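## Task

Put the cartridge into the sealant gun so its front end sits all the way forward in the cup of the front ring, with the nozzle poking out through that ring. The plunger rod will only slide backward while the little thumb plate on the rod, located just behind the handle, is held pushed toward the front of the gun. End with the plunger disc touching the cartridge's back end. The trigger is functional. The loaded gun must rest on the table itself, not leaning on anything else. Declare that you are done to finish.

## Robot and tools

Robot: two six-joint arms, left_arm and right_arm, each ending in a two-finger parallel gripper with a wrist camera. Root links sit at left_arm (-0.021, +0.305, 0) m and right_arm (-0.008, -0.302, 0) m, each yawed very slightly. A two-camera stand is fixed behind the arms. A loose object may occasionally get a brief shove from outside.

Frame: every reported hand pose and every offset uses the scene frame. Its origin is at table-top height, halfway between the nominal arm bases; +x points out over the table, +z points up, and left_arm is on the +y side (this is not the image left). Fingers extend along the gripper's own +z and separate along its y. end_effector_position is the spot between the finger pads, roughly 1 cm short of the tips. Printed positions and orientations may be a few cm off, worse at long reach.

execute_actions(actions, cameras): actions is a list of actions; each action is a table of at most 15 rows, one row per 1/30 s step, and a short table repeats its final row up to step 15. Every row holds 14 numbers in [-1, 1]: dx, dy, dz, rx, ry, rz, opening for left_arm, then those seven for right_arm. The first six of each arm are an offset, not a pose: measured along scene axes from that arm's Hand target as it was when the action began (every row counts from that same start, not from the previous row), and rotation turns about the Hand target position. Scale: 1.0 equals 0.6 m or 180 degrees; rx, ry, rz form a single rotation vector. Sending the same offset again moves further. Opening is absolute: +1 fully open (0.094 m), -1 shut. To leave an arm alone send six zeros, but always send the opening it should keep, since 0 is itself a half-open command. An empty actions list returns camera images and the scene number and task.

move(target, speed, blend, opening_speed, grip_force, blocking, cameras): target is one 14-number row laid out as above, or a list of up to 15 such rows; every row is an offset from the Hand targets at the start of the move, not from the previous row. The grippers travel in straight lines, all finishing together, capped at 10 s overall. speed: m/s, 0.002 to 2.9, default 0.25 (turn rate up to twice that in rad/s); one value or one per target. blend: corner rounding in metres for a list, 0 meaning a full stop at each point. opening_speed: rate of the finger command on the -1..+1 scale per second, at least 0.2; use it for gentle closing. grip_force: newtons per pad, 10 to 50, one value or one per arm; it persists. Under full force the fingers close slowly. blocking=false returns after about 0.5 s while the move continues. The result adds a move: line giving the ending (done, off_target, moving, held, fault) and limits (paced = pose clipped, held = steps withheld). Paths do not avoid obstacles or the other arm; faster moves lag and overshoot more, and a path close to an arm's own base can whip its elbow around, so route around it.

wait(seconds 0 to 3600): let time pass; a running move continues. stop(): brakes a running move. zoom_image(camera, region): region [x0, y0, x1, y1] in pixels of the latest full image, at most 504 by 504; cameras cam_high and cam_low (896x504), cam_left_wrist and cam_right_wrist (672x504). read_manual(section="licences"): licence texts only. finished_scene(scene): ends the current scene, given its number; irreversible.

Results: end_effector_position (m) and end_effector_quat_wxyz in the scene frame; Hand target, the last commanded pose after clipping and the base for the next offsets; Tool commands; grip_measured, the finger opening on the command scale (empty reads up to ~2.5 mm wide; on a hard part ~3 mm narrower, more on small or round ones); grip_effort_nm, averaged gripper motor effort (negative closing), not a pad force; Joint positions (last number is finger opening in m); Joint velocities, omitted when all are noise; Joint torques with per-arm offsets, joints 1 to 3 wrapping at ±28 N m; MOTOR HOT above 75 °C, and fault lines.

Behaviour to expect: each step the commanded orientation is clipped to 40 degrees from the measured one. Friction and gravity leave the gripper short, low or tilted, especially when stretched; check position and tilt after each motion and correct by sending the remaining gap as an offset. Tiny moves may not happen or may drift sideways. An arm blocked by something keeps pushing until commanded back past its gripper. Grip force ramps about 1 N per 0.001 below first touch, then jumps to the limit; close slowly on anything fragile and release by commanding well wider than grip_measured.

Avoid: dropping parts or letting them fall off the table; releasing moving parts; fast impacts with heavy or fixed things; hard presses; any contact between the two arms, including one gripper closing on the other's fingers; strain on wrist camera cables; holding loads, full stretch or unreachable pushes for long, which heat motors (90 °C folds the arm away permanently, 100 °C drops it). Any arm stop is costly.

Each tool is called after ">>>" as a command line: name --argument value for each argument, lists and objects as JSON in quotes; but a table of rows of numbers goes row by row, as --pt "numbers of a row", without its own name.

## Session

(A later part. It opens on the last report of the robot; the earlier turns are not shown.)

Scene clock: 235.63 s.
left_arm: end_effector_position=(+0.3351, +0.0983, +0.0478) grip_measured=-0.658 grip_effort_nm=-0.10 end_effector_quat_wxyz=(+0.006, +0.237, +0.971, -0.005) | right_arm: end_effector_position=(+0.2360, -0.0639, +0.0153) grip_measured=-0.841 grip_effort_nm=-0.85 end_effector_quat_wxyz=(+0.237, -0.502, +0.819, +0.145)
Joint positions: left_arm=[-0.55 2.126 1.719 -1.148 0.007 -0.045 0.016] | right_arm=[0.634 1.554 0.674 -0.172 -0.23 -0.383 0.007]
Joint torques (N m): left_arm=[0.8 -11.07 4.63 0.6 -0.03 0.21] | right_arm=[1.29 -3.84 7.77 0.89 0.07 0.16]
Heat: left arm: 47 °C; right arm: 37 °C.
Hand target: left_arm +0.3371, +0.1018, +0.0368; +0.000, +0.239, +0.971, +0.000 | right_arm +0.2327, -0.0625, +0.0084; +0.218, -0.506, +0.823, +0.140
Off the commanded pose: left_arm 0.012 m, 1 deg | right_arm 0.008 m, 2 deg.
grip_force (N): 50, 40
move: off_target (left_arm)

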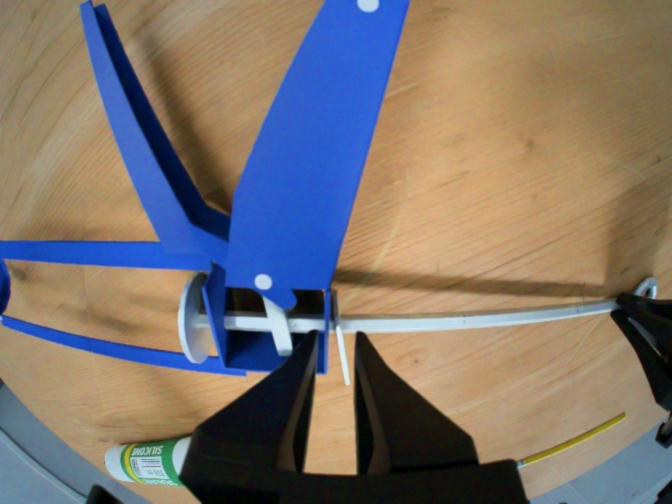

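>>> move --pt "-0.002 0.001 -0.023 0 0 0 -0.66 0 0 0 0 0 0 -0.95" --speed 0.04 --cameras '["cam_left_wrist"]'

>>> zoom_image --camera "cam_left_wrist" --region '[220, 220, 460, 390]'

Scene clock: 237.83 s.
left_arm: end_effector_position=(+0.3339, +0.0990, +0.0373) grip_measured=-0.658 grip_effort_nm=-0.10 end_effector_quat_wxyz=(+0.007, +0.237, +0.971, -0.006) | right_arm: end_effector_position=(+0.2360, -0.0639, +0.0153) grip_measured=-0.841 grip_effort_nm=-0.85 end_effector_quat_wxyz=(+0.237, -0.502, +0.819, +0.145)
Joint positions: left_arm=[-0.55 2.128 1.679 -1.106 0.007 -0.045 0.016] | right_arm=[0.634 1.554 0.674 -0.172 -0.23 -0.383 0.007]
Joint torques (N m): left_arm=[0.79 -10.5 4.16 0.71 -0.04 0.21] | right_arm=[1.48 -3.97 7.57 0.9 0.05 0.16]
Heat: left arm: 47 °C; right arm: 37 °C.
Hand target: left_arm +0.3360, +0.1023, +0.0231; +0.000, +0.239, +0.971, +0.000 | right_arm +0.2327, -0.0625, +0.0084; +0.218, -0.506, +0.823, +0.140
Off the commanded pose: left_arm 0.015 m, 1 deg | right_arm 0.008 m, 2 deg.
grip_force (N): 50, 40
move: off_target (left_arm)

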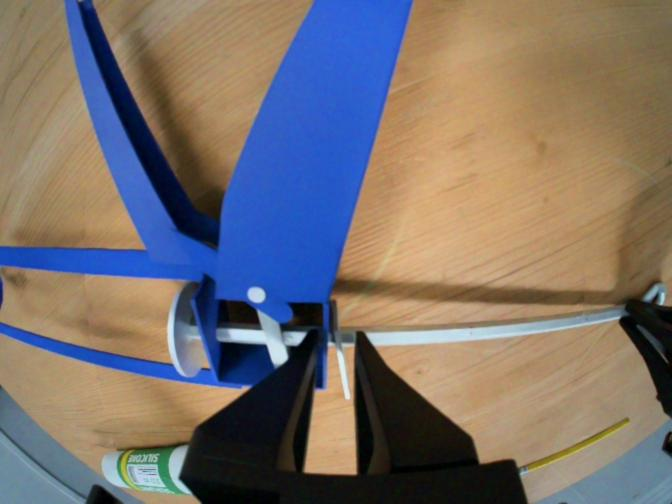

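Scaled by 2.100 from the camera's image (finer frame: 960x720).

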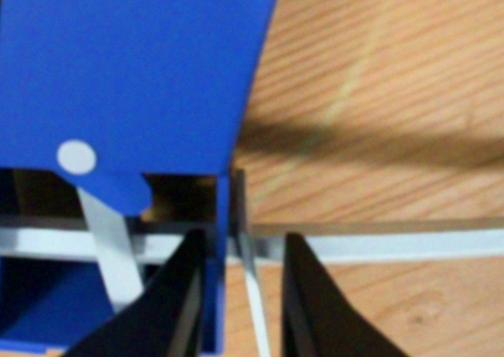

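>>> move --pt "-0.001 0.0005 -0.01 0 0 0 -0.66 0 0 0 0 0 0 -0.95" --pt "-0.001 0.0005 -0.01 0 0 0 -0.98 0 0 0 0 0 0 -0.95" --speed 0.04 --grip_force '[35, 40]' --opening_speed 0.3 --cameras '["cam_left_wrist","cam_low"]'

>>> zoom_image --camera "cam_left_wrist" --region '[220, 220, 460, 390]'

Scene clock: 240.70 s.
left_arm: end_effector_position=(+0.3348, +0.1007, +0.0362) grip_measured=-0.886 grip_effort_nm=-0.75 end_effector_quat_wxyz=(+0.008, +0.237, +0.972, -0.001) | right_arm: end_effector_position=(+0.2360, -0.0639, +0.0153) grip_measured=-0.841 grip_effort_nm=-0.85 end_effector_quat_wxyz=(+0.237, -0.502, +0.819, +0.145)
Joint positions: left_arm=[-0.55 2.128 1.675 -1.101 -0.002 -0.045 0.005] | right_arm=[0.634 1.554 0.674 -0.172 -0.23 -0.383 0.007]
Joint torques (N m): left_arm=[0.73 -10.33 2.78 0.95 0.06 0.21] | right_arm=[1.37 -3.71 7.75 0.87 0.01 0.09]
Heat: left arm: 47 °C; right arm: 37 °C.
Hand target: left_arm +0.3354, +0.1028, +0.0171; +0.000, +0.239, +0.971, +0.000 | right_arm +0.2327, -0.0625, +0.0084; +0.218, -0.506, +0.823, +0.140
Off the commanded pose: left_arm 0.019 m, 1 deg | right_arm 0.008 m, 2 deg.
grip_force (N): 35, 40
move: off_target (left_arm); target 2's new opening was sent with left_arm's hand 0.019 m and 1 deg from that target
Images, in order (width x height): cam_low 896x504, cam_left_wrist 672x504.

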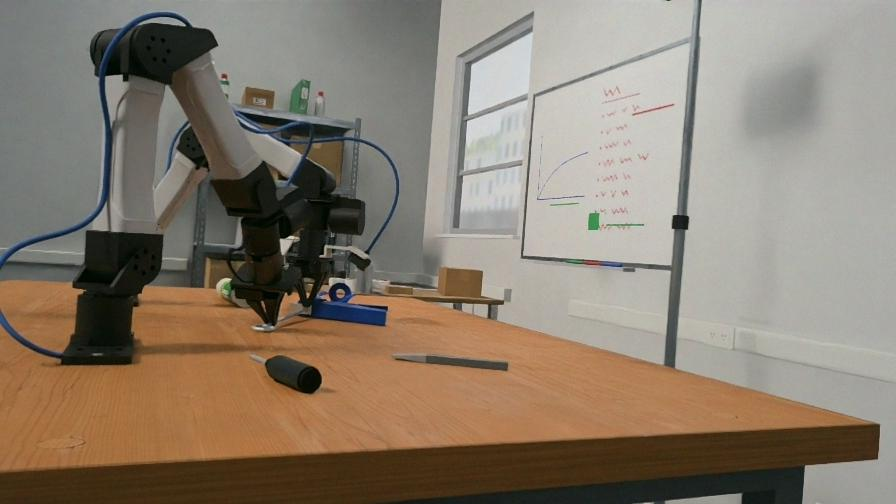

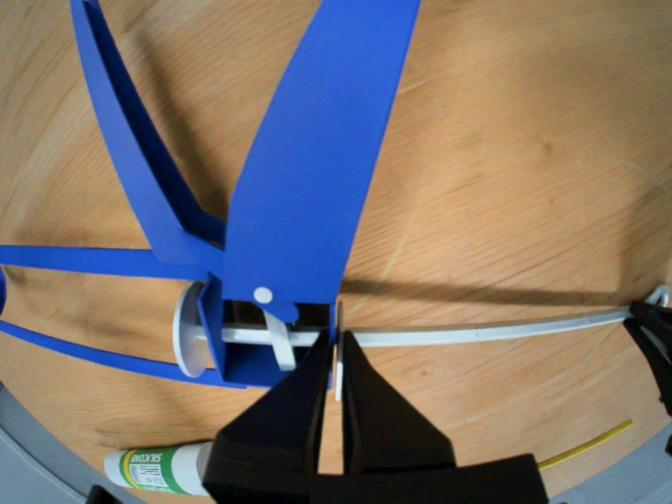

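Scaled by 2.100 from the camera's image (finer frame: 960x720).

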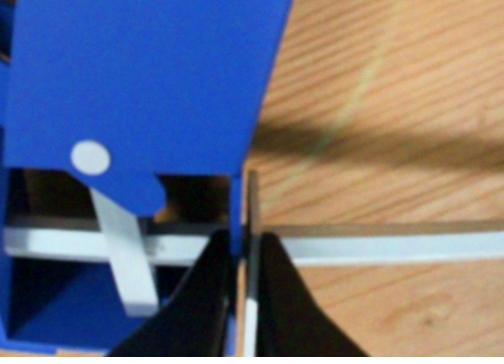

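>>> move --pt "0 0 0.01 0 0 0 -0.98 -0.0157 -0.0294 0 0 0 0 -0.95" --speed 0.04 --cameras '["cam_left_wrist","cam_right_wrist"]'

>>> zoom_image --camera "cam_left_wrist" --region '[120, 220, 460, 420]'

Scene clock: 242.50 s.
left_arm: end_effector_position=(+0.3346, +0.1008, +0.0362) grip_measured=-0.887 grip_effort_nm=-0.77 end_effector_quat_wxyz=(+0.008, +0.237, +0.972, -0.001) | right_arm: end_effector_position=(+0.2367, -0.0656, +0.0153) grip_measured=-0.841 grip_effort_nm=-0.85 end_effector_quat_wxyz=(+0.244, -0.500, +0.818, +0.146)
Joint positions: left_arm=[-0.55 2.128 1.675 -1.102 -0.002 -0.044 0.005] | right_arm=[0.627 1.546 0.657 -0.151 -0.233 -0.385 0.007]
Joint torques (N m): left_arm=[0.75 -10.8 4.15 0.73 0.06 0.21] | right_arm=[-1.01 -8.85 3.66 0.64 -0.07 -0.14]
Heat: left arm: 46 °C; right arm: 37 °C.
Hand target: left_arm +0.3354, +0.1027, +0.0231; +0.000, +0.239, +0.971, +0.000 | right_arm +0.2233, -0.0801, +0.0083; +0.218, -0.506, +0.823, +0.140
Off the commanded pose: left_arm 0.013 m, 1 deg | right_arm 0.021 m, 3 deg.
grip_force (N): 35, 40
move: off_target (left_arm, right_arm)

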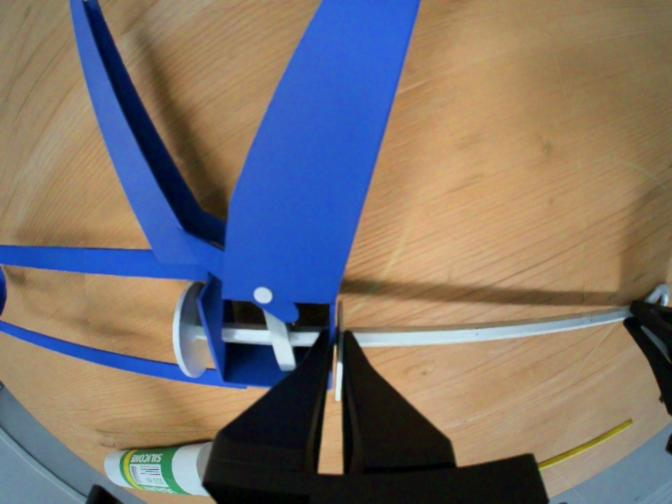

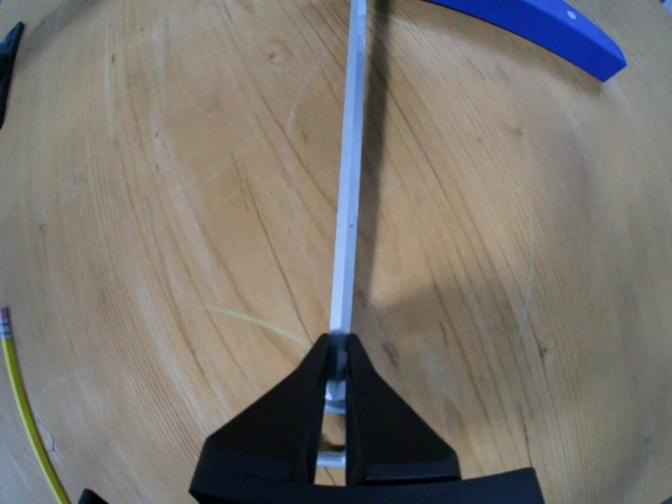

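Scaled by 1.482 from the camera's image (finer frame: 960x720).

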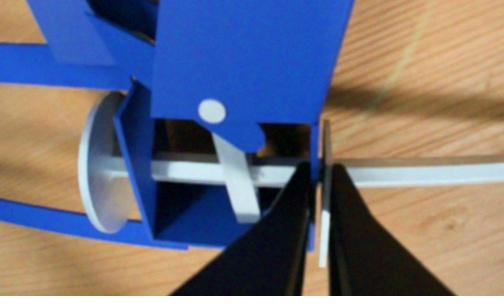

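>>> move --pt "0 0 0.0 0 0 0 -0.98 -0.0157 -0.0294 -0.008 0 0 0 -0.95" --speed 0.04 --cameras '["cam_left_wrist","cam_right_wrist"]'

>>> zoom_image --camera "cam_left_wrist" --region '[120, 220, 460, 420]'

Scene clock: 245.10 s.
left_arm: end_effector_position=(+0.3311, +0.0947, +0.0363) grip_measured=-0.890 grip_effort_nm=-0.77 end_effector_quat_wxyz=(+0.002, +0.237, +0.971, -0.021) | right_arm: end_effector_position=(+0.2329, -0.0772, +0.0151) grip_measured=-0.842 grip_effort_nm=-0.85 end_effector_quat_wxyz=(+0.259, -0.502, +0.812, +0.149)
Joint positions: left_arm=[-0.55 2.128 1.675 -1.102 0.039 -0.044 0.005] | right_arm=[0.594 1.495 0.59 -0.11 -0.256 -0.418 0.007]
Joint torques (N m): left_arm=[0.75 -10.78 4.22 0.71 -0.36 0.21] | right_arm=[-1.31 -8.51 3.33 0.38 -0.08 -0.09]
Heat: left arm: 46 °C; right arm: 37 °C.
Hand target: left_arm +0.3354, +0.1028, +0.0231; +0.000, +0.239, +0.971, +0.000 | right_arm +0.2138, -0.0977, +0.0036; +0.218, -0.506, +0.823, +0.140
Off the commanded pose: left_arm 0.016 m, 2 deg | right_arm 0.030 m, 5 deg.
grip_force (N): 35, 40
move: off_target (right_arm)

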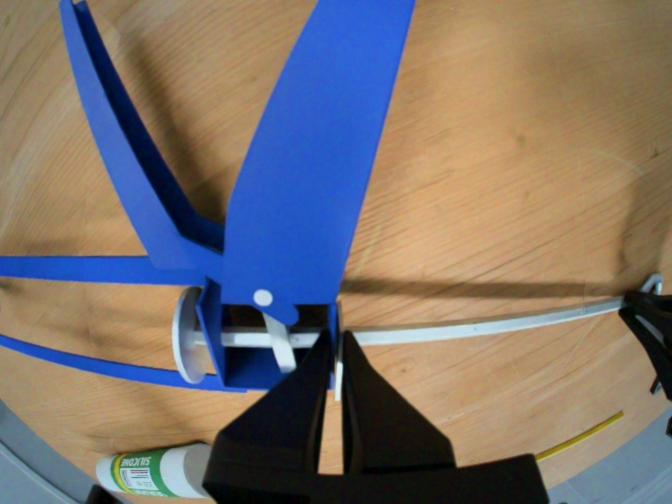

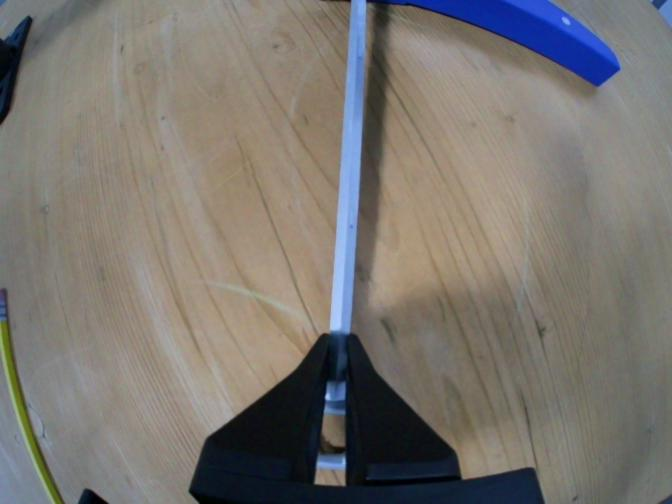

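Scaled by 1.482 from the camera's image (finer frame: 960x720).

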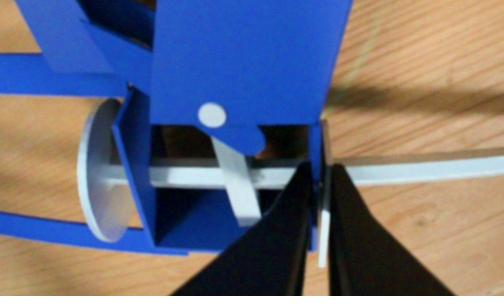

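>>> move --pt "0 0 0.0 0 0 0 -0.98 0.055 0.094 0.01 0 0 0 -0.95" --speed 0.06 --cameras '["cam_left_wrist"]'

>>> zoom_image --camera "cam_left_wrist" --region '[120, 220, 460, 420]'

Scene clock: 249.10 s.
left_arm: end_effector_position=(+0.3388, +0.1083, +0.0363) grip_measured=-0.891 grip_effort_nm=-0.77 end_effector_quat_wxyz=(+0.011, +0.233, +0.972, +0.011) | right_arm: end_effector_position=(+0.2420, -0.0553, +0.0150) grip_measured=-0.842 grip_effort_nm=-0.85 end_effector_quat_wxyz=(+0.213, -0.502, +0.827, +0.135)
Joint positions: left_arm=[-0.54 2.128 1.675 -1.102 -0.028 -0.042 0.005] | right_arm=[0.654 1.616 0.767 -0.253 -0.208 -0.366 0.007]
Joint torques (N m): left_arm=[-0.05 -10.81 4.16 0.72 0.33 0.18] | right_arm=[2.18 -2.82 7.71 1.58 0 0.23]
Heat: left arm: 45 °C; right arm: 37 °C.
Hand target: left_arm +0.3353, +0.1027, +0.0231; +0.000, +0.239, +0.971, +0.000 | right_arm +0.2468, -0.0414, +0.0095; +0.218, -0.506, +0.823, +0.140
Off the commanded pose: left_arm 0.015 m, 2 deg | right_arm 0.016 m, 1 deg.
grip_force (N): 35, 40
move: off_target (right_arm)

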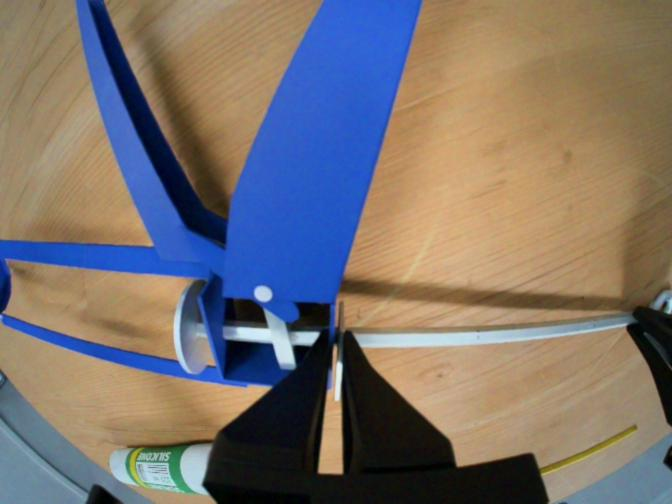

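Scaled by 1.482 from the camera's image (finer frame: 960x720).

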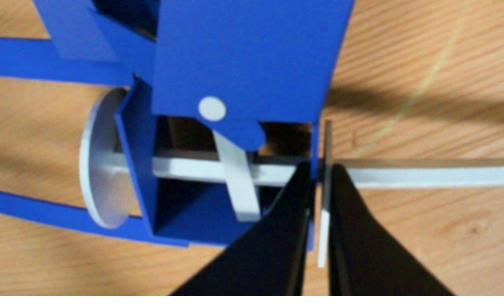

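>>> move --pt "0 0 0.0 0 0 0 -0.98 0.0157 0.0294 0.0 0 0 0 -0.95" --speed 0.06 --cameras '["cam_left_wrist"]'

>>> zoom_image --camera "cam_left_wrist" --region '[120, 220, 460, 420]'

Scene clock: 250.83 s.
left_arm: end_effector_position=(+0.3422, +0.1145, +0.0364) grip_measured=-0.891 grip_effort_nm=-0.77 end_effector_quat_wxyz=(+0.014, +0.231, +0.973, +0.021) | right_arm: end_effector_position=(+0.2476, -0.0442, +0.0149) grip_measured=-0.842 grip_effort_nm=-0.85 end_effector_quat_wxyz=(+0.201, -0.502, +0.831, +0.130)
Joint positions: left_arm=[-0.53 2.128 1.675 -1.102 -0.047 -0.036 0.005] | right_arm=[0.676 1.669 0.838 -0.292 -0.19 -0.346 0.007]
Joint torques (N m): left_arm=[-0.73 -10.85 4.18 0.7 0.53 0.12] | right_arm=[2.26 -2.59 7.86 1.86 -0.11 0.27]
Heat: left arm: 45 °C; right arm: 37 °C.
Hand target: left_arm +0.3354, +0.1027, +0.0231; +0.000, +0.239, +0.971, +0.000 | right_arm +0.2562, -0.0238, +0.0095; +0.218, -0.506, +0.823, +0.140
Off the commanded pose: left_arm 0.019 m, 3 deg | right_arm 0.023 m, 2 deg.
grip_force (N): 35, 40
move: off_target (right_arm)

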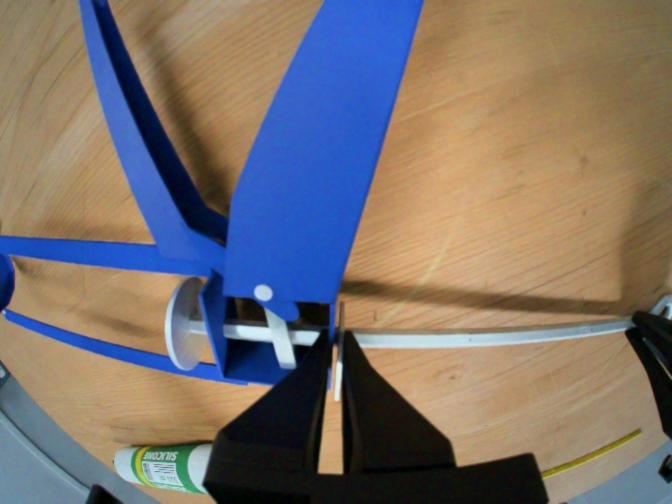

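Scaled by 1.482 from the camera's image (finer frame: 960x720).

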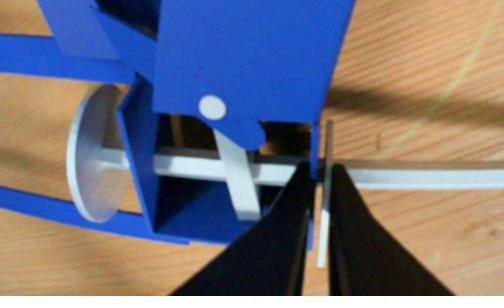

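>>> move --pt "0 0 0.0 0 0 0 -0.98 -0.083 -0.147 -0.01 0 0 0 -0.95" --speed 0.06 --cameras '["cam_left_wrist","cam_right_wrist"]'

>>> zoom_image --camera "cam_left_wrist" --region '[120, 220, 460, 420]'

Scene clock: 254.13 s.
left_arm: end_effector_position=(+0.3254, +0.0838, +0.0370) grip_measured=-0.894 grip_effort_nm=-0.77 end_effector_quat_wxyz=(-0.003, +0.246, +0.968, -0.043) | right_arm: end_effector_position=(+0.2292, -0.0859, +0.0190) grip_measured=-0.842 grip_effort_nm=-0.85 end_effector_quat_wxyz=(+0.270, -0.503, +0.807, +0.154)
Joint positions: left_arm=[-0.56 2.128 1.675 -1.099 0.085 -0.036 0.005] | right_arm=[0.565 1.442 0.546 -0.1 -0.282 -0.445 0.007]
Joint torques (N m): left_arm=[1.52 -10.85 4.3 0.66 -0.8 0.13] | right_arm=[-1.55 -8.02 3.14 0.16 0.02 -0.21]
Heat: left arm: 45 °C; right arm: 37 °C.
Hand target: left_arm +0.3354, +0.1027, +0.0231; +0.000, +0.239, +0.971, +0.000 | right_arm +0.2065, -0.1120, +0.0035; +0.218, -0.506, +0.823, +0.140
Off the commanded pose: left_arm 0.026 m, 5 deg | right_arm 0.038 m, 7 deg.
grip_force (N): 35, 40
move: off_target (right_arm)

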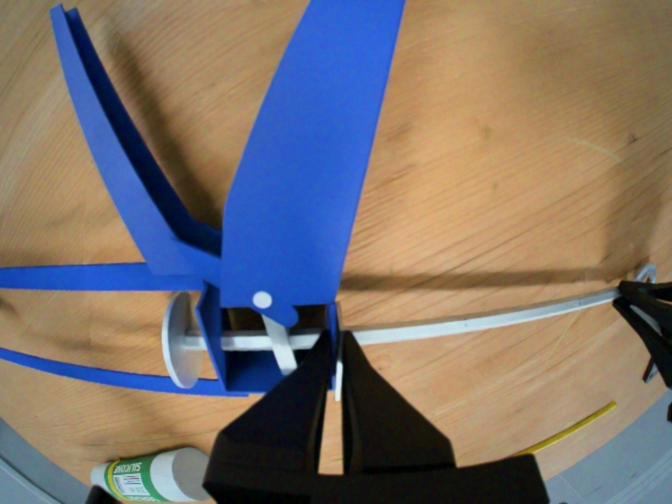

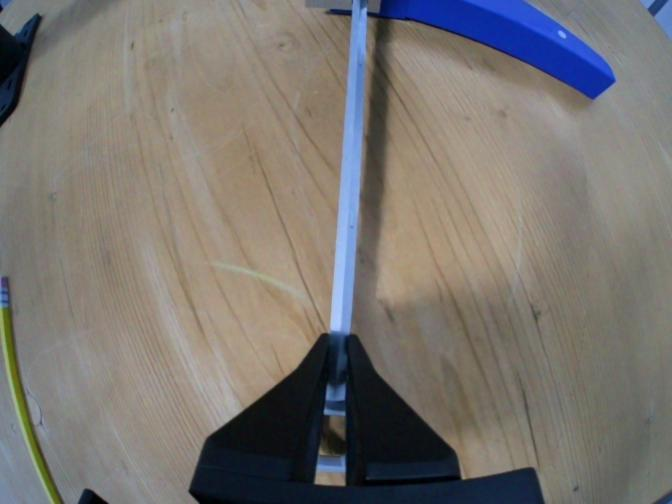

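Scaled by 1.482 from the camera's image (finer frame: 960x720).

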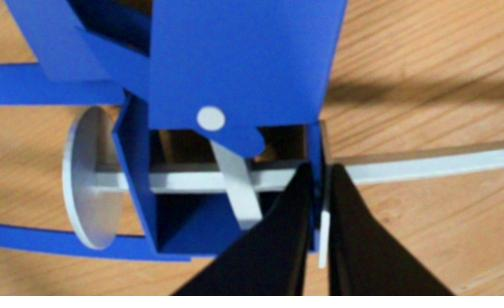

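>>> move --pt "0.0157 0.0294 0.0 0 0 0 -0.98 -0.0 -0.0 -0.0 0 0 0 -0.95" --speed 0.06 --cameras '["cam_left_wrist"]'

>>> zoom_image --camera "cam_left_wrist" --region '[120, 220, 460, 420]'

Scene clock: 255.83 s.
left_arm: end_effector_position=(+0.3261, +0.0844, +0.0377) grip_measured=-0.894 grip_effort_nm=-0.77 end_effector_quat_wxyz=(-0.007, +0.248, +0.967, -0.062) | right_arm: end_effector_position=(+0.2294, -0.0857, +0.0201) grip_measured=-0.842 grip_effort_nm=-0.85 end_effector_quat_wxyz=(+0.272, -0.503, +0.806, +0.154)
Joint positions: left_arm=[-0.541 2.128 1.675 -1.099 0.123 -0.014 0.005] | right_arm=[0.565 1.438 0.546 -0.101 -0.282 -0.446 0.007]
Joint torques (N m): left_arm=[3.74 -11.04 4.31 0.58 -1.25 0.34] | right_arm=[-1.76 -7.86 3.04 0.15 0.05 -0.17]
Heat: left arm: 45 °C; right arm: 37 °C.
Hand target: left_arm +0.3448, +0.1203, +0.0231; +0.000, +0.239, +0.971, +0.000 | right_arm +0.2066, -0.1120, +0.0036; +0.218, -0.506, +0.823, +0.140
Off the commanded pose: left_arm 0.043 m, 7 deg | right_arm 0.039 m, 7 deg.
grip_force (N): 35, 40
move: off_target (left_arm)

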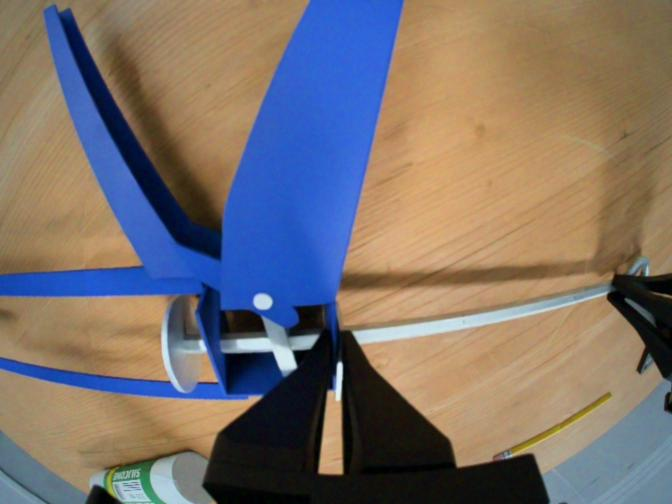

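Scaled by 1.482 from the camera's image (finer frame: 960x720).

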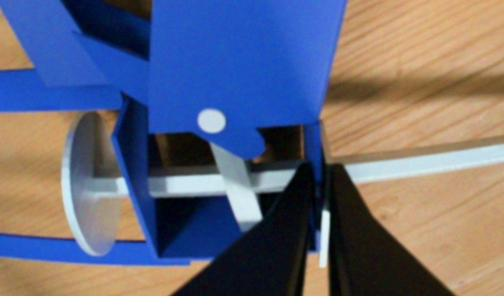

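>>> move --pt "0.0 0.0 0.0 0.034 -0.017 0 -0.98 -0.0 -0.0 -0.0 -0.0295 0.0155 0 -0.95" --speed 0.06 --cameras '["cam_left_wrist","cam_low"]'

>>> zoom_image --camera "cam_left_wrist" --region '[120, 220, 460, 420]'

>>> zoom_image --camera "cam_low" --region '[200, 240, 400, 350]'

Scene clock: 262.50 s.
left_arm: end_effector_position=(+0.3254, +0.0838, +0.0381) grip_measured=-0.894 grip_effort_nm=-0.78 end_effector_quat_wxyz=(+0.000, +0.251, +0.968, -0.031) | right_arm: end_effector_position=(+0.2278, -0.0864, +0.0233) grip_measured=-0.842 grip_effort_nm=-0.85 end_effector_quat_wxyz=(+0.252, -0.508, +0.811, +0.143)
Joint positions: left_arm=[-0.57 2.128 1.68 -1.105 0.06 -0.036 0.005] | right_arm=[0.58 1.438 0.593 -0.191 -0.255 -0.446 0.007]
Joint torques (N m): left_arm=[2.22 -10.73 4.45 0.57 -1.84 0.13] | right_arm=[-0.2 -4.77 6.83 -0.41 0.42 -0.11]
Heat: left arm: 45 °C; right arm: 36 °C.
Hand target: left_arm +0.3447, +0.1203, +0.0231; +0.013, +0.239, +0.969, +0.058 | right_arm +0.2065, -0.1119, +0.0036; +0.174, -0.512, +0.834, +0.114
Off the commanded pose: left_arm 0.044 m, 10 deg | right_arm 0.039 m, 10 deg.
grip_force (N): 35, 40
move: off_target (left_arm, right_arm)
Images, in order (width x height): cam_low 896x504, cam_left_wrist 672x504.

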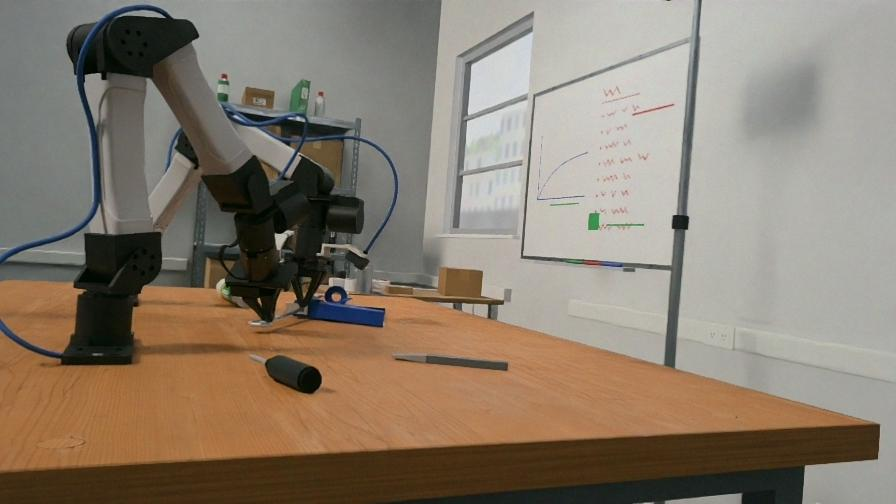

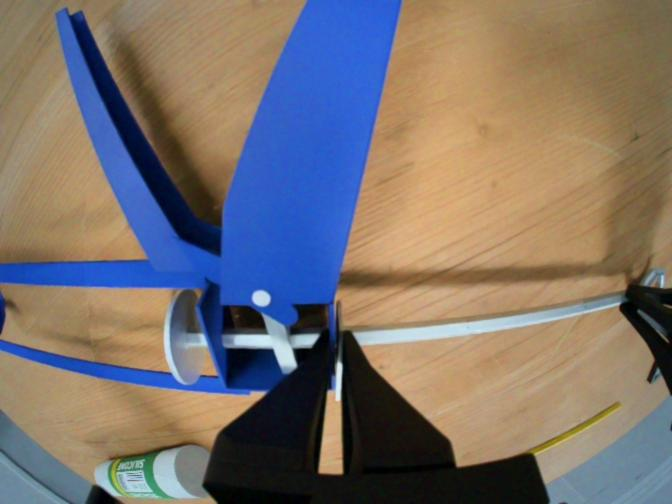

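Scaled by 1.482 from the camera's image (finer frame: 960x720).

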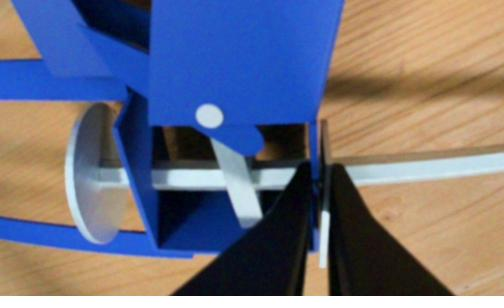

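Scaled by 2.520 from the camera's image (finer frame: 1280x720).

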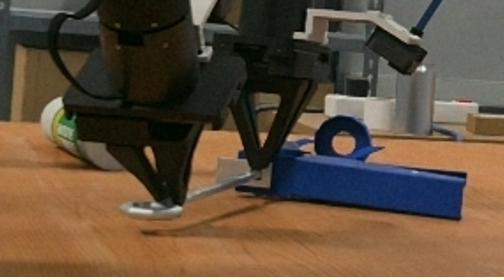

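>>> move --pt "0.0157 0.0294 0.0 0 0 0 -0.98 -0.0235 -0.044 -0.0 0 0 0 -0.95" --speed 0.06 --grip_force '[45, 50]' --cameras '["cam_left_wrist","cam_right_wrist"]'

>>> zoom_image --camera "cam_left_wrist" --region '[120, 220, 460, 420]'

Scene clock: 265.27 s.
left_arm: end_effector_position=(+0.3266, +0.0838, +0.0385) grip_measured=-0.901 grip_effort_nm=-0.96 end_effector_quat_wxyz=(-0.001, +0.251, +0.967, -0.043) | right_arm: end_effector_position=(+0.2251, -0.0978, +0.0234) grip_measured=-0.850 grip_effort_nm=-1.03 end_effector_quat_wxyz=(+0.256, -0.511, +0.808, +0.141)
Joint positions: left_arm=[-0.559 2.127 1.68 -1.102 0.082 -0.026 0.005] | right_arm=[0.545 1.399 0.559 -0.197 -0.272 -0.486 0.007]
Joint torques (N m): left_arm=[4.89 -11 4.29 0.5 -2.07 0.45] | right_arm=[-2.32 -8.24 3.17 -0.53 0.31 -0.23]
Heat: left arm: 45 °C; right arm: 37 °C.
Hand target: left_arm +0.3542, +0.1379, +0.0231; +0.013, +0.239, +0.969, +0.058 | right_arm +0.1923, -0.1384, +0.0036; +0.174, -0.512, +0.834, +0.114
Off the commanded pose: left_arm 0.063 m, 12 deg | right_arm 0.056 m, 10 deg.
grip_force (N): 45, 50
move: off_target (left_arm, right_arm)

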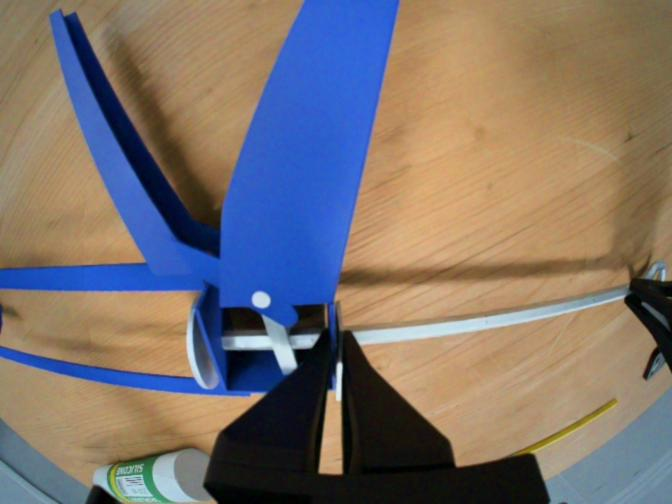

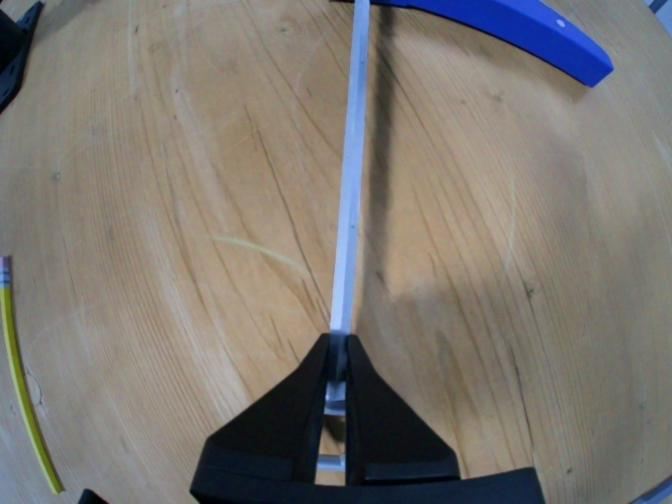

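Scaled by 1.482 from the camera's image (finer frame: 960x720).

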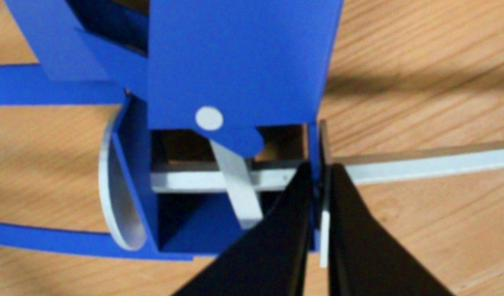

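>>> move --pt "0.0 0.0 0.0 0 0 0 -0.98 -0.0157 -0.0294 -0.0 0 0 0 -0.95" --speed 0.06 --cameras '["cam_left_wrist"]'

>>> zoom_image --camera "cam_left_wrist" --region '[120, 220, 460, 420]'

Scene clock: 267.30 s.
left_arm: end_effector_position=(+0.3237, +0.0763, +0.0395) grip_measured=-0.901 grip_effort_nm=-0.96 end_effector_quat_wxyz=(-0.004, +0.252, +0.966, -0.065) | right_arm: end_effector_position=(+0.2200, -0.1112, +0.0249) grip_measured=-0.850 grip_effort_nm=-1.03 end_effector_quat_wxyz=(+0.266, -0.513, +0.803, +0.143)
Joint positions: left_arm=[-0.559 2.127 1.68 -1.097 0.128 -0.024 0.005] | right_arm=[0.5 1.335 0.508 -0.201 -0.3 -0.531 0.007]
Joint torques (N m): left_arm=[4.96 -11.15 4.51 0.4 -2.47 0.45] | right_arm=[-2.67 -8.08 3.12 -0.67 0.41 -0.25]
Heat: left arm: 45 °C; right arm: 36 °C.
Hand target: left_arm +0.3542, +0.1379, +0.0230; +0.013, +0.239, +0.969, +0.058 | right_arm +0.1830, -0.1560, +0.0036; +0.174, -0.512, +0.834, +0.114
Off the commanded pose: left_arm 0.071 m, 14 deg | right_arm 0.062 m, 12 deg.
grip_force (N): 45, 50
move: off_target (right_arm)

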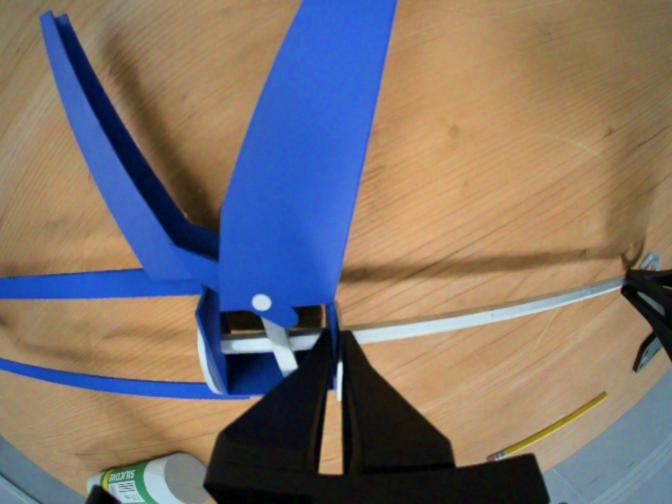

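Scaled by 1.482 from the camera's image (finer frame: 960x720).

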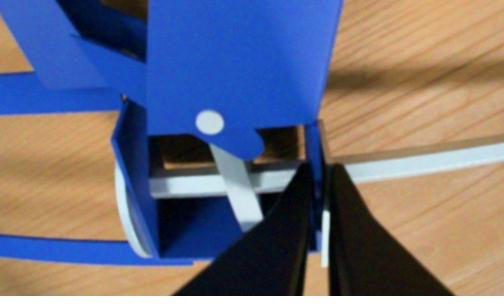

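>>> move --pt "-0.0503 -0.1057 0.02 -0.034 0.017 0 -0.98 0.057 0.077 0.024 0.0295 -0.0155 0 -0.95" --pt "-0.0503 -0.1057 0.02 -0.034 0.017 0 -0.6 0.057 0.077 0.024 0.0295 -0.0155 0 -0.3" --pt "-0.0503 -0.1057 0.2 -0.034 0.017 0 -0.6 0.057 0.077 0.15 0.0295 -0.0155 0 -0.3" --speed 0.1 --cameras '["all"]'

Scene clock: 272.40 s.
left_arm: end_effector_position=(+0.3207, +0.0754, +0.1469) grip_measured=-0.602 grip_effort_nm=0.07 end_effector_quat_wxyz=(+0.007, +0.241, +0.971, -0.008) | right_arm: end_effector_position=(+0.2094, -0.1152, +0.0766) grip_measured=-0.302 grip_effort_nm=0.10 end_effector_quat_wxyz=(+0.195, -0.505, +0.829, +0.143)
Joint positions: left_arm=[-0.614 2.138 2.133 -1.547 0.011 -0.101 0.019] | right_arm=[0.515 1.282 0.768 -0.653 -0.286 -0.499 0.033]
Joint torques (N m): left_arm=[0.16 -10.8 7.23 0.32 -0.08 0.06] | right_arm=[0.95 -6.41 9.81 0.9 -0.01 0.13]
Heat: left arm: 45 °C; right arm: 37 °C.
Hand target: left_arm +0.3240, +0.0747, +0.1430; +0.000, +0.239, +0.971, +0.000 | right_arm +0.2172, -0.1098, +0.0936; +0.218, -0.506, +0.823, +0.140
Off the commanded pose: left_arm 0.005 m, 1 deg | right_arm 0.019 m, 3 deg.
joint sent to its limit (left arm) — joint 4 (wrist pitch), lower limit. The joint targets still meet the commanded pose.
grip_force (N): 45, 50
move: off_target (right_arm)

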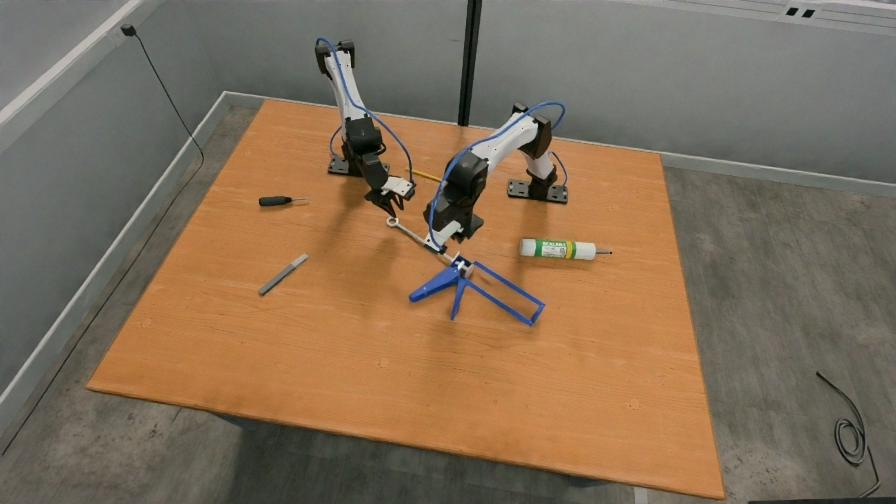

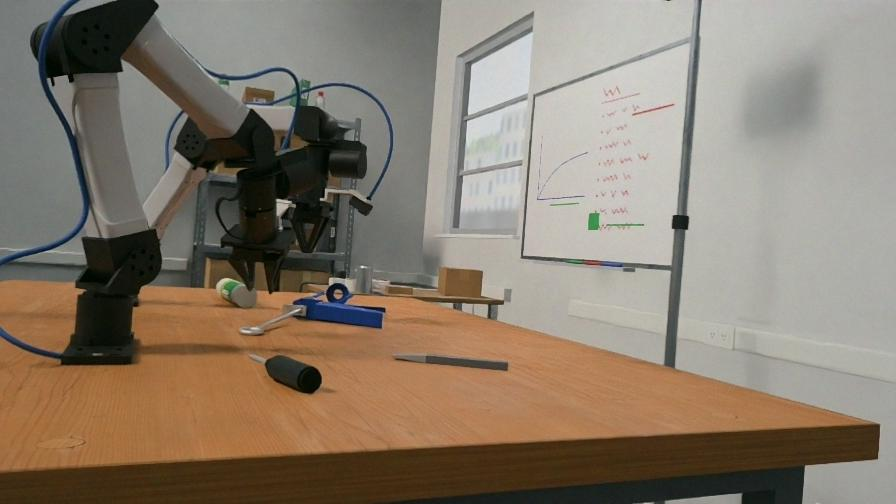

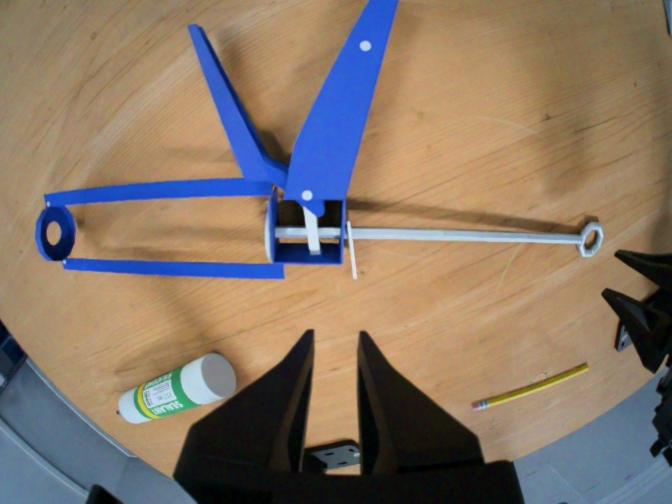

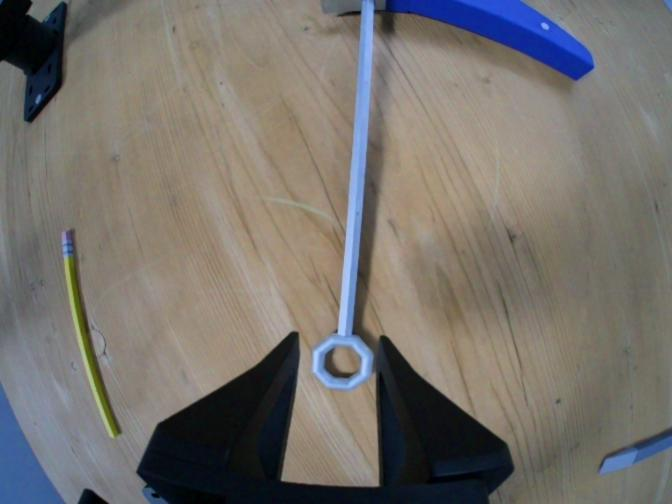

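>>> move --pt "-0.07 0.25 0.05 0 0 0.34 1 0 0 0.15 0 0 0 -0.3" --pt "-0.1437 0.5113 0.028 0 0 0.682 1 0 0 0.2 0 0 0 -0.3" --blend 0.05 --cameras '["cam_left_wrist","cam_high","cam_right_wrist"]'

Scene clock: 289.07 s.
left_arm: end_effector_position=(+0.2393, +0.3780, +0.1555) grip_measured=+0.998 grip_effort_nm=0.07 end_effector_quat_wxyz=(+0.015, +0.730, -0.683, -0.003) | right_arm: end_effector_position=(+0.2130, -0.1130, +0.2064) grip_measured=-0.302 grip_effort_nm=0.10 end_effector_quat_wxyz=(+0.213, -0.505, +0.824, +0.143)
Joint positions: left_arm=[0.253 1.594 1.457 -1.461 0.01 -1.357 0.094] | right_arm=[0.515 1.258 1.256 -1.129 -0.286 -0.499 0.033]
Joint torques (N m): left_arm=[0.83 -9.84 4.44 0.4 -0.15 -0.05] | right_arm=[0.76 -2.92 9.62 0.97 -0.01 0.11]
Heat: left arm: 46 °C; right arm: 40 °C.
Hand target: left_arm +0.2378, +0.3814, +0.1598; +0.000, +0.738, -0.675, +0.000 | right_arm +0.2172, -0.1098, +0.2136; +0.218, -0.506, +0.823, +0.140
Off the commanded pose: left_arm 0.006 m, 2 deg | right_arm 0.009 m, 1 deg.
grip_force (N): 45, 50
move: done
Images, in order (width x height): cam_high 896x504, cam_left_wrist 672x504, cam_right_wrist 672x504.

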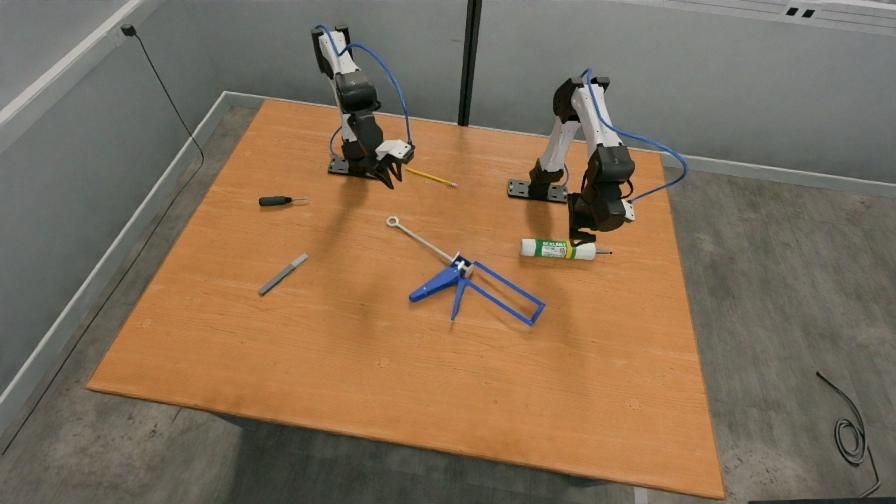

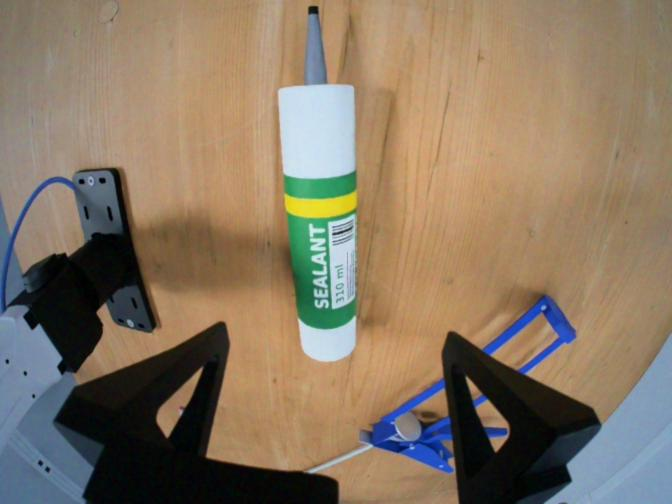

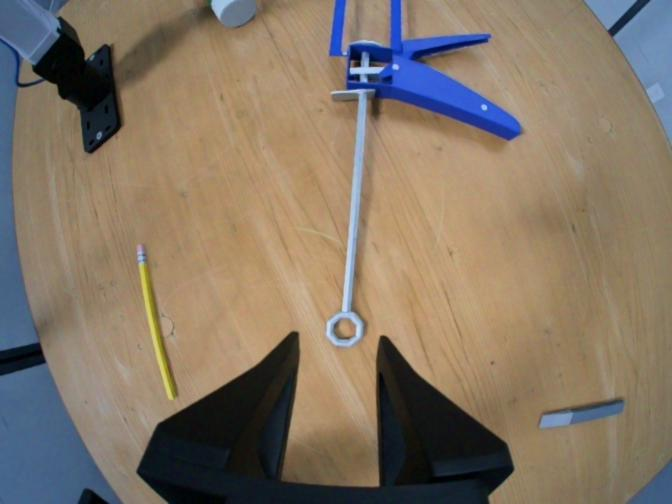

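>>> move --pt "-0.027 -0.008 -0.12 0 0 0.011 1 0 0 0 0 0 0 -0.3" --cameras '["cam_left_wrist"]'

Scene clock: 294.37 s.
left_arm: end_effector_position=(+0.2218, +0.3730, +0.0847) grip_measured=+0.998 grip_effort_nm=0.07 end_effector_quat_wxyz=(+0.013, +0.742, -0.670, -0.002) | right_arm: end_effector_position=(+0.2129, -0.1130, +0.2064) grip_measured=-0.302 grip_effort_nm=0.10 end_effector_quat_wxyz=(+0.213, -0.505, +0.824, +0.143)
Joint positions: left_arm=[0.253 1.533 1.115 -1.177 0.01 -1.392 0.094] | right_arm=[0.515 1.258 1.256 -1.13 -0.286 -0.499 0.033]
Joint torques (N m): left_arm=[0.81 -8.8 4.42 0.4 -0.15 -0.03] | right_arm=[0.62 -2.91 9.85 1 -0.04 0.17]
Heat: left arm: 45 °C; right arm: 41 °C.
Hand target: left_arm +0.2217, +0.3766, +0.0878; +0.000, +0.749, -0.662, +0.000 | right_arm +0.2172, -0.1098, +0.2136; +0.218, -0.506, +0.823, +0.140
Off the commanded pose: left_arm 0.005 m, 2 deg | right_arm 0.009 m, 1 deg.
grip_force (N): 45, 50
move: done

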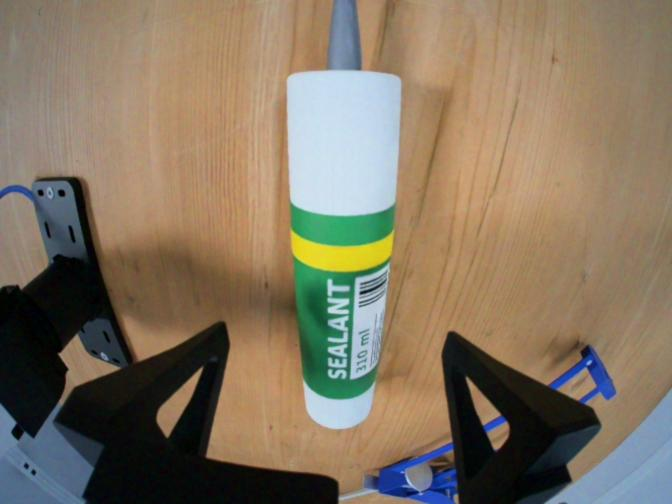

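>>> move --pt "0 0 -0.088 0 0 0 1 0 0 0 0 0 0 -0.3" --speed 0.12 --cameras '["cam_left_wrist","cam_low"]'

Scene clock: 296.47 s.
left_arm: end_effector_position=(+0.2235, +0.3735, +0.0408) grip_measured=+0.998 grip_effort_nm=0.07 end_effector_quat_wxyz=(-0.003, +0.742, -0.670, +0.008) | right_arm: end_effector_position=(+0.2129, -0.1130, +0.2064) grip_measured=-0.302 grip_effort_nm=0.10 end_effector_quat_wxyz=(+0.213, -0.505, +0.824, +0.143)
Joint positions: left_arm=[0.253 1.55 0.951 -0.958 0.01 -1.392 0.094] | right_arm=[0.515 1.258 1.256 -1.13 -0.286 -0.499 0.033]
Joint torques (N m): left_arm=[0.8 -5.12 4.27 0.53 -0.15 -0.04] | right_arm=[0.68 -2.93 9.7 0.97 -0.01 0.14]
Heat: left arm: 45 °C; right arm: 41 °C.
Hand target: left_arm +0.2216, +0.3765, +0.0350; +0.000, +0.749, -0.662, +0.000 | right_arm +0.2172, -0.1098, +0.2136; +0.218, -0.506, +0.823, +0.140
Off the commanded pose: left_arm 0.007 m, 2 deg | right_arm 0.009 m, 1 deg.
grip_force (N): 45, 50
move: done
Images, in order (width x height): cam_low 896x504, cam_left_wrist 672x504.

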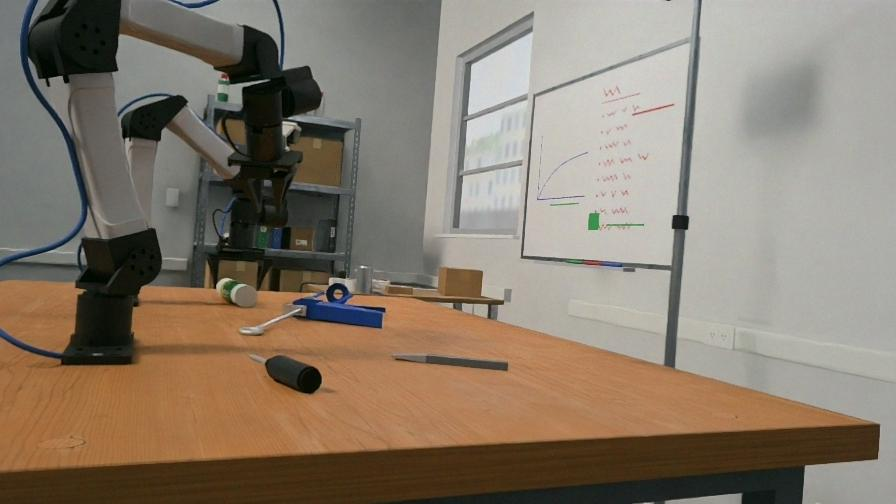

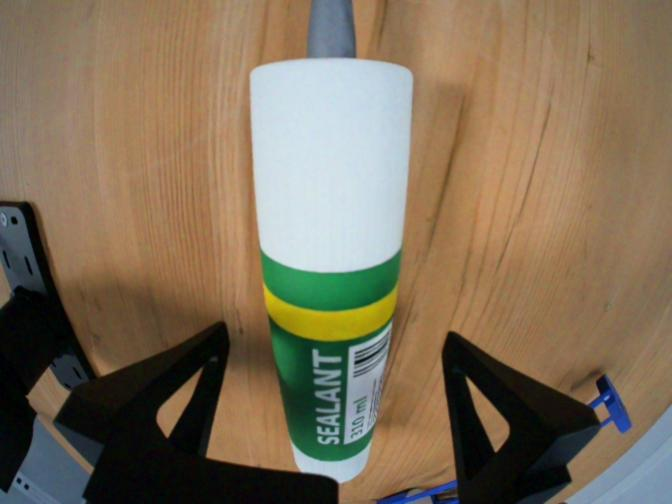

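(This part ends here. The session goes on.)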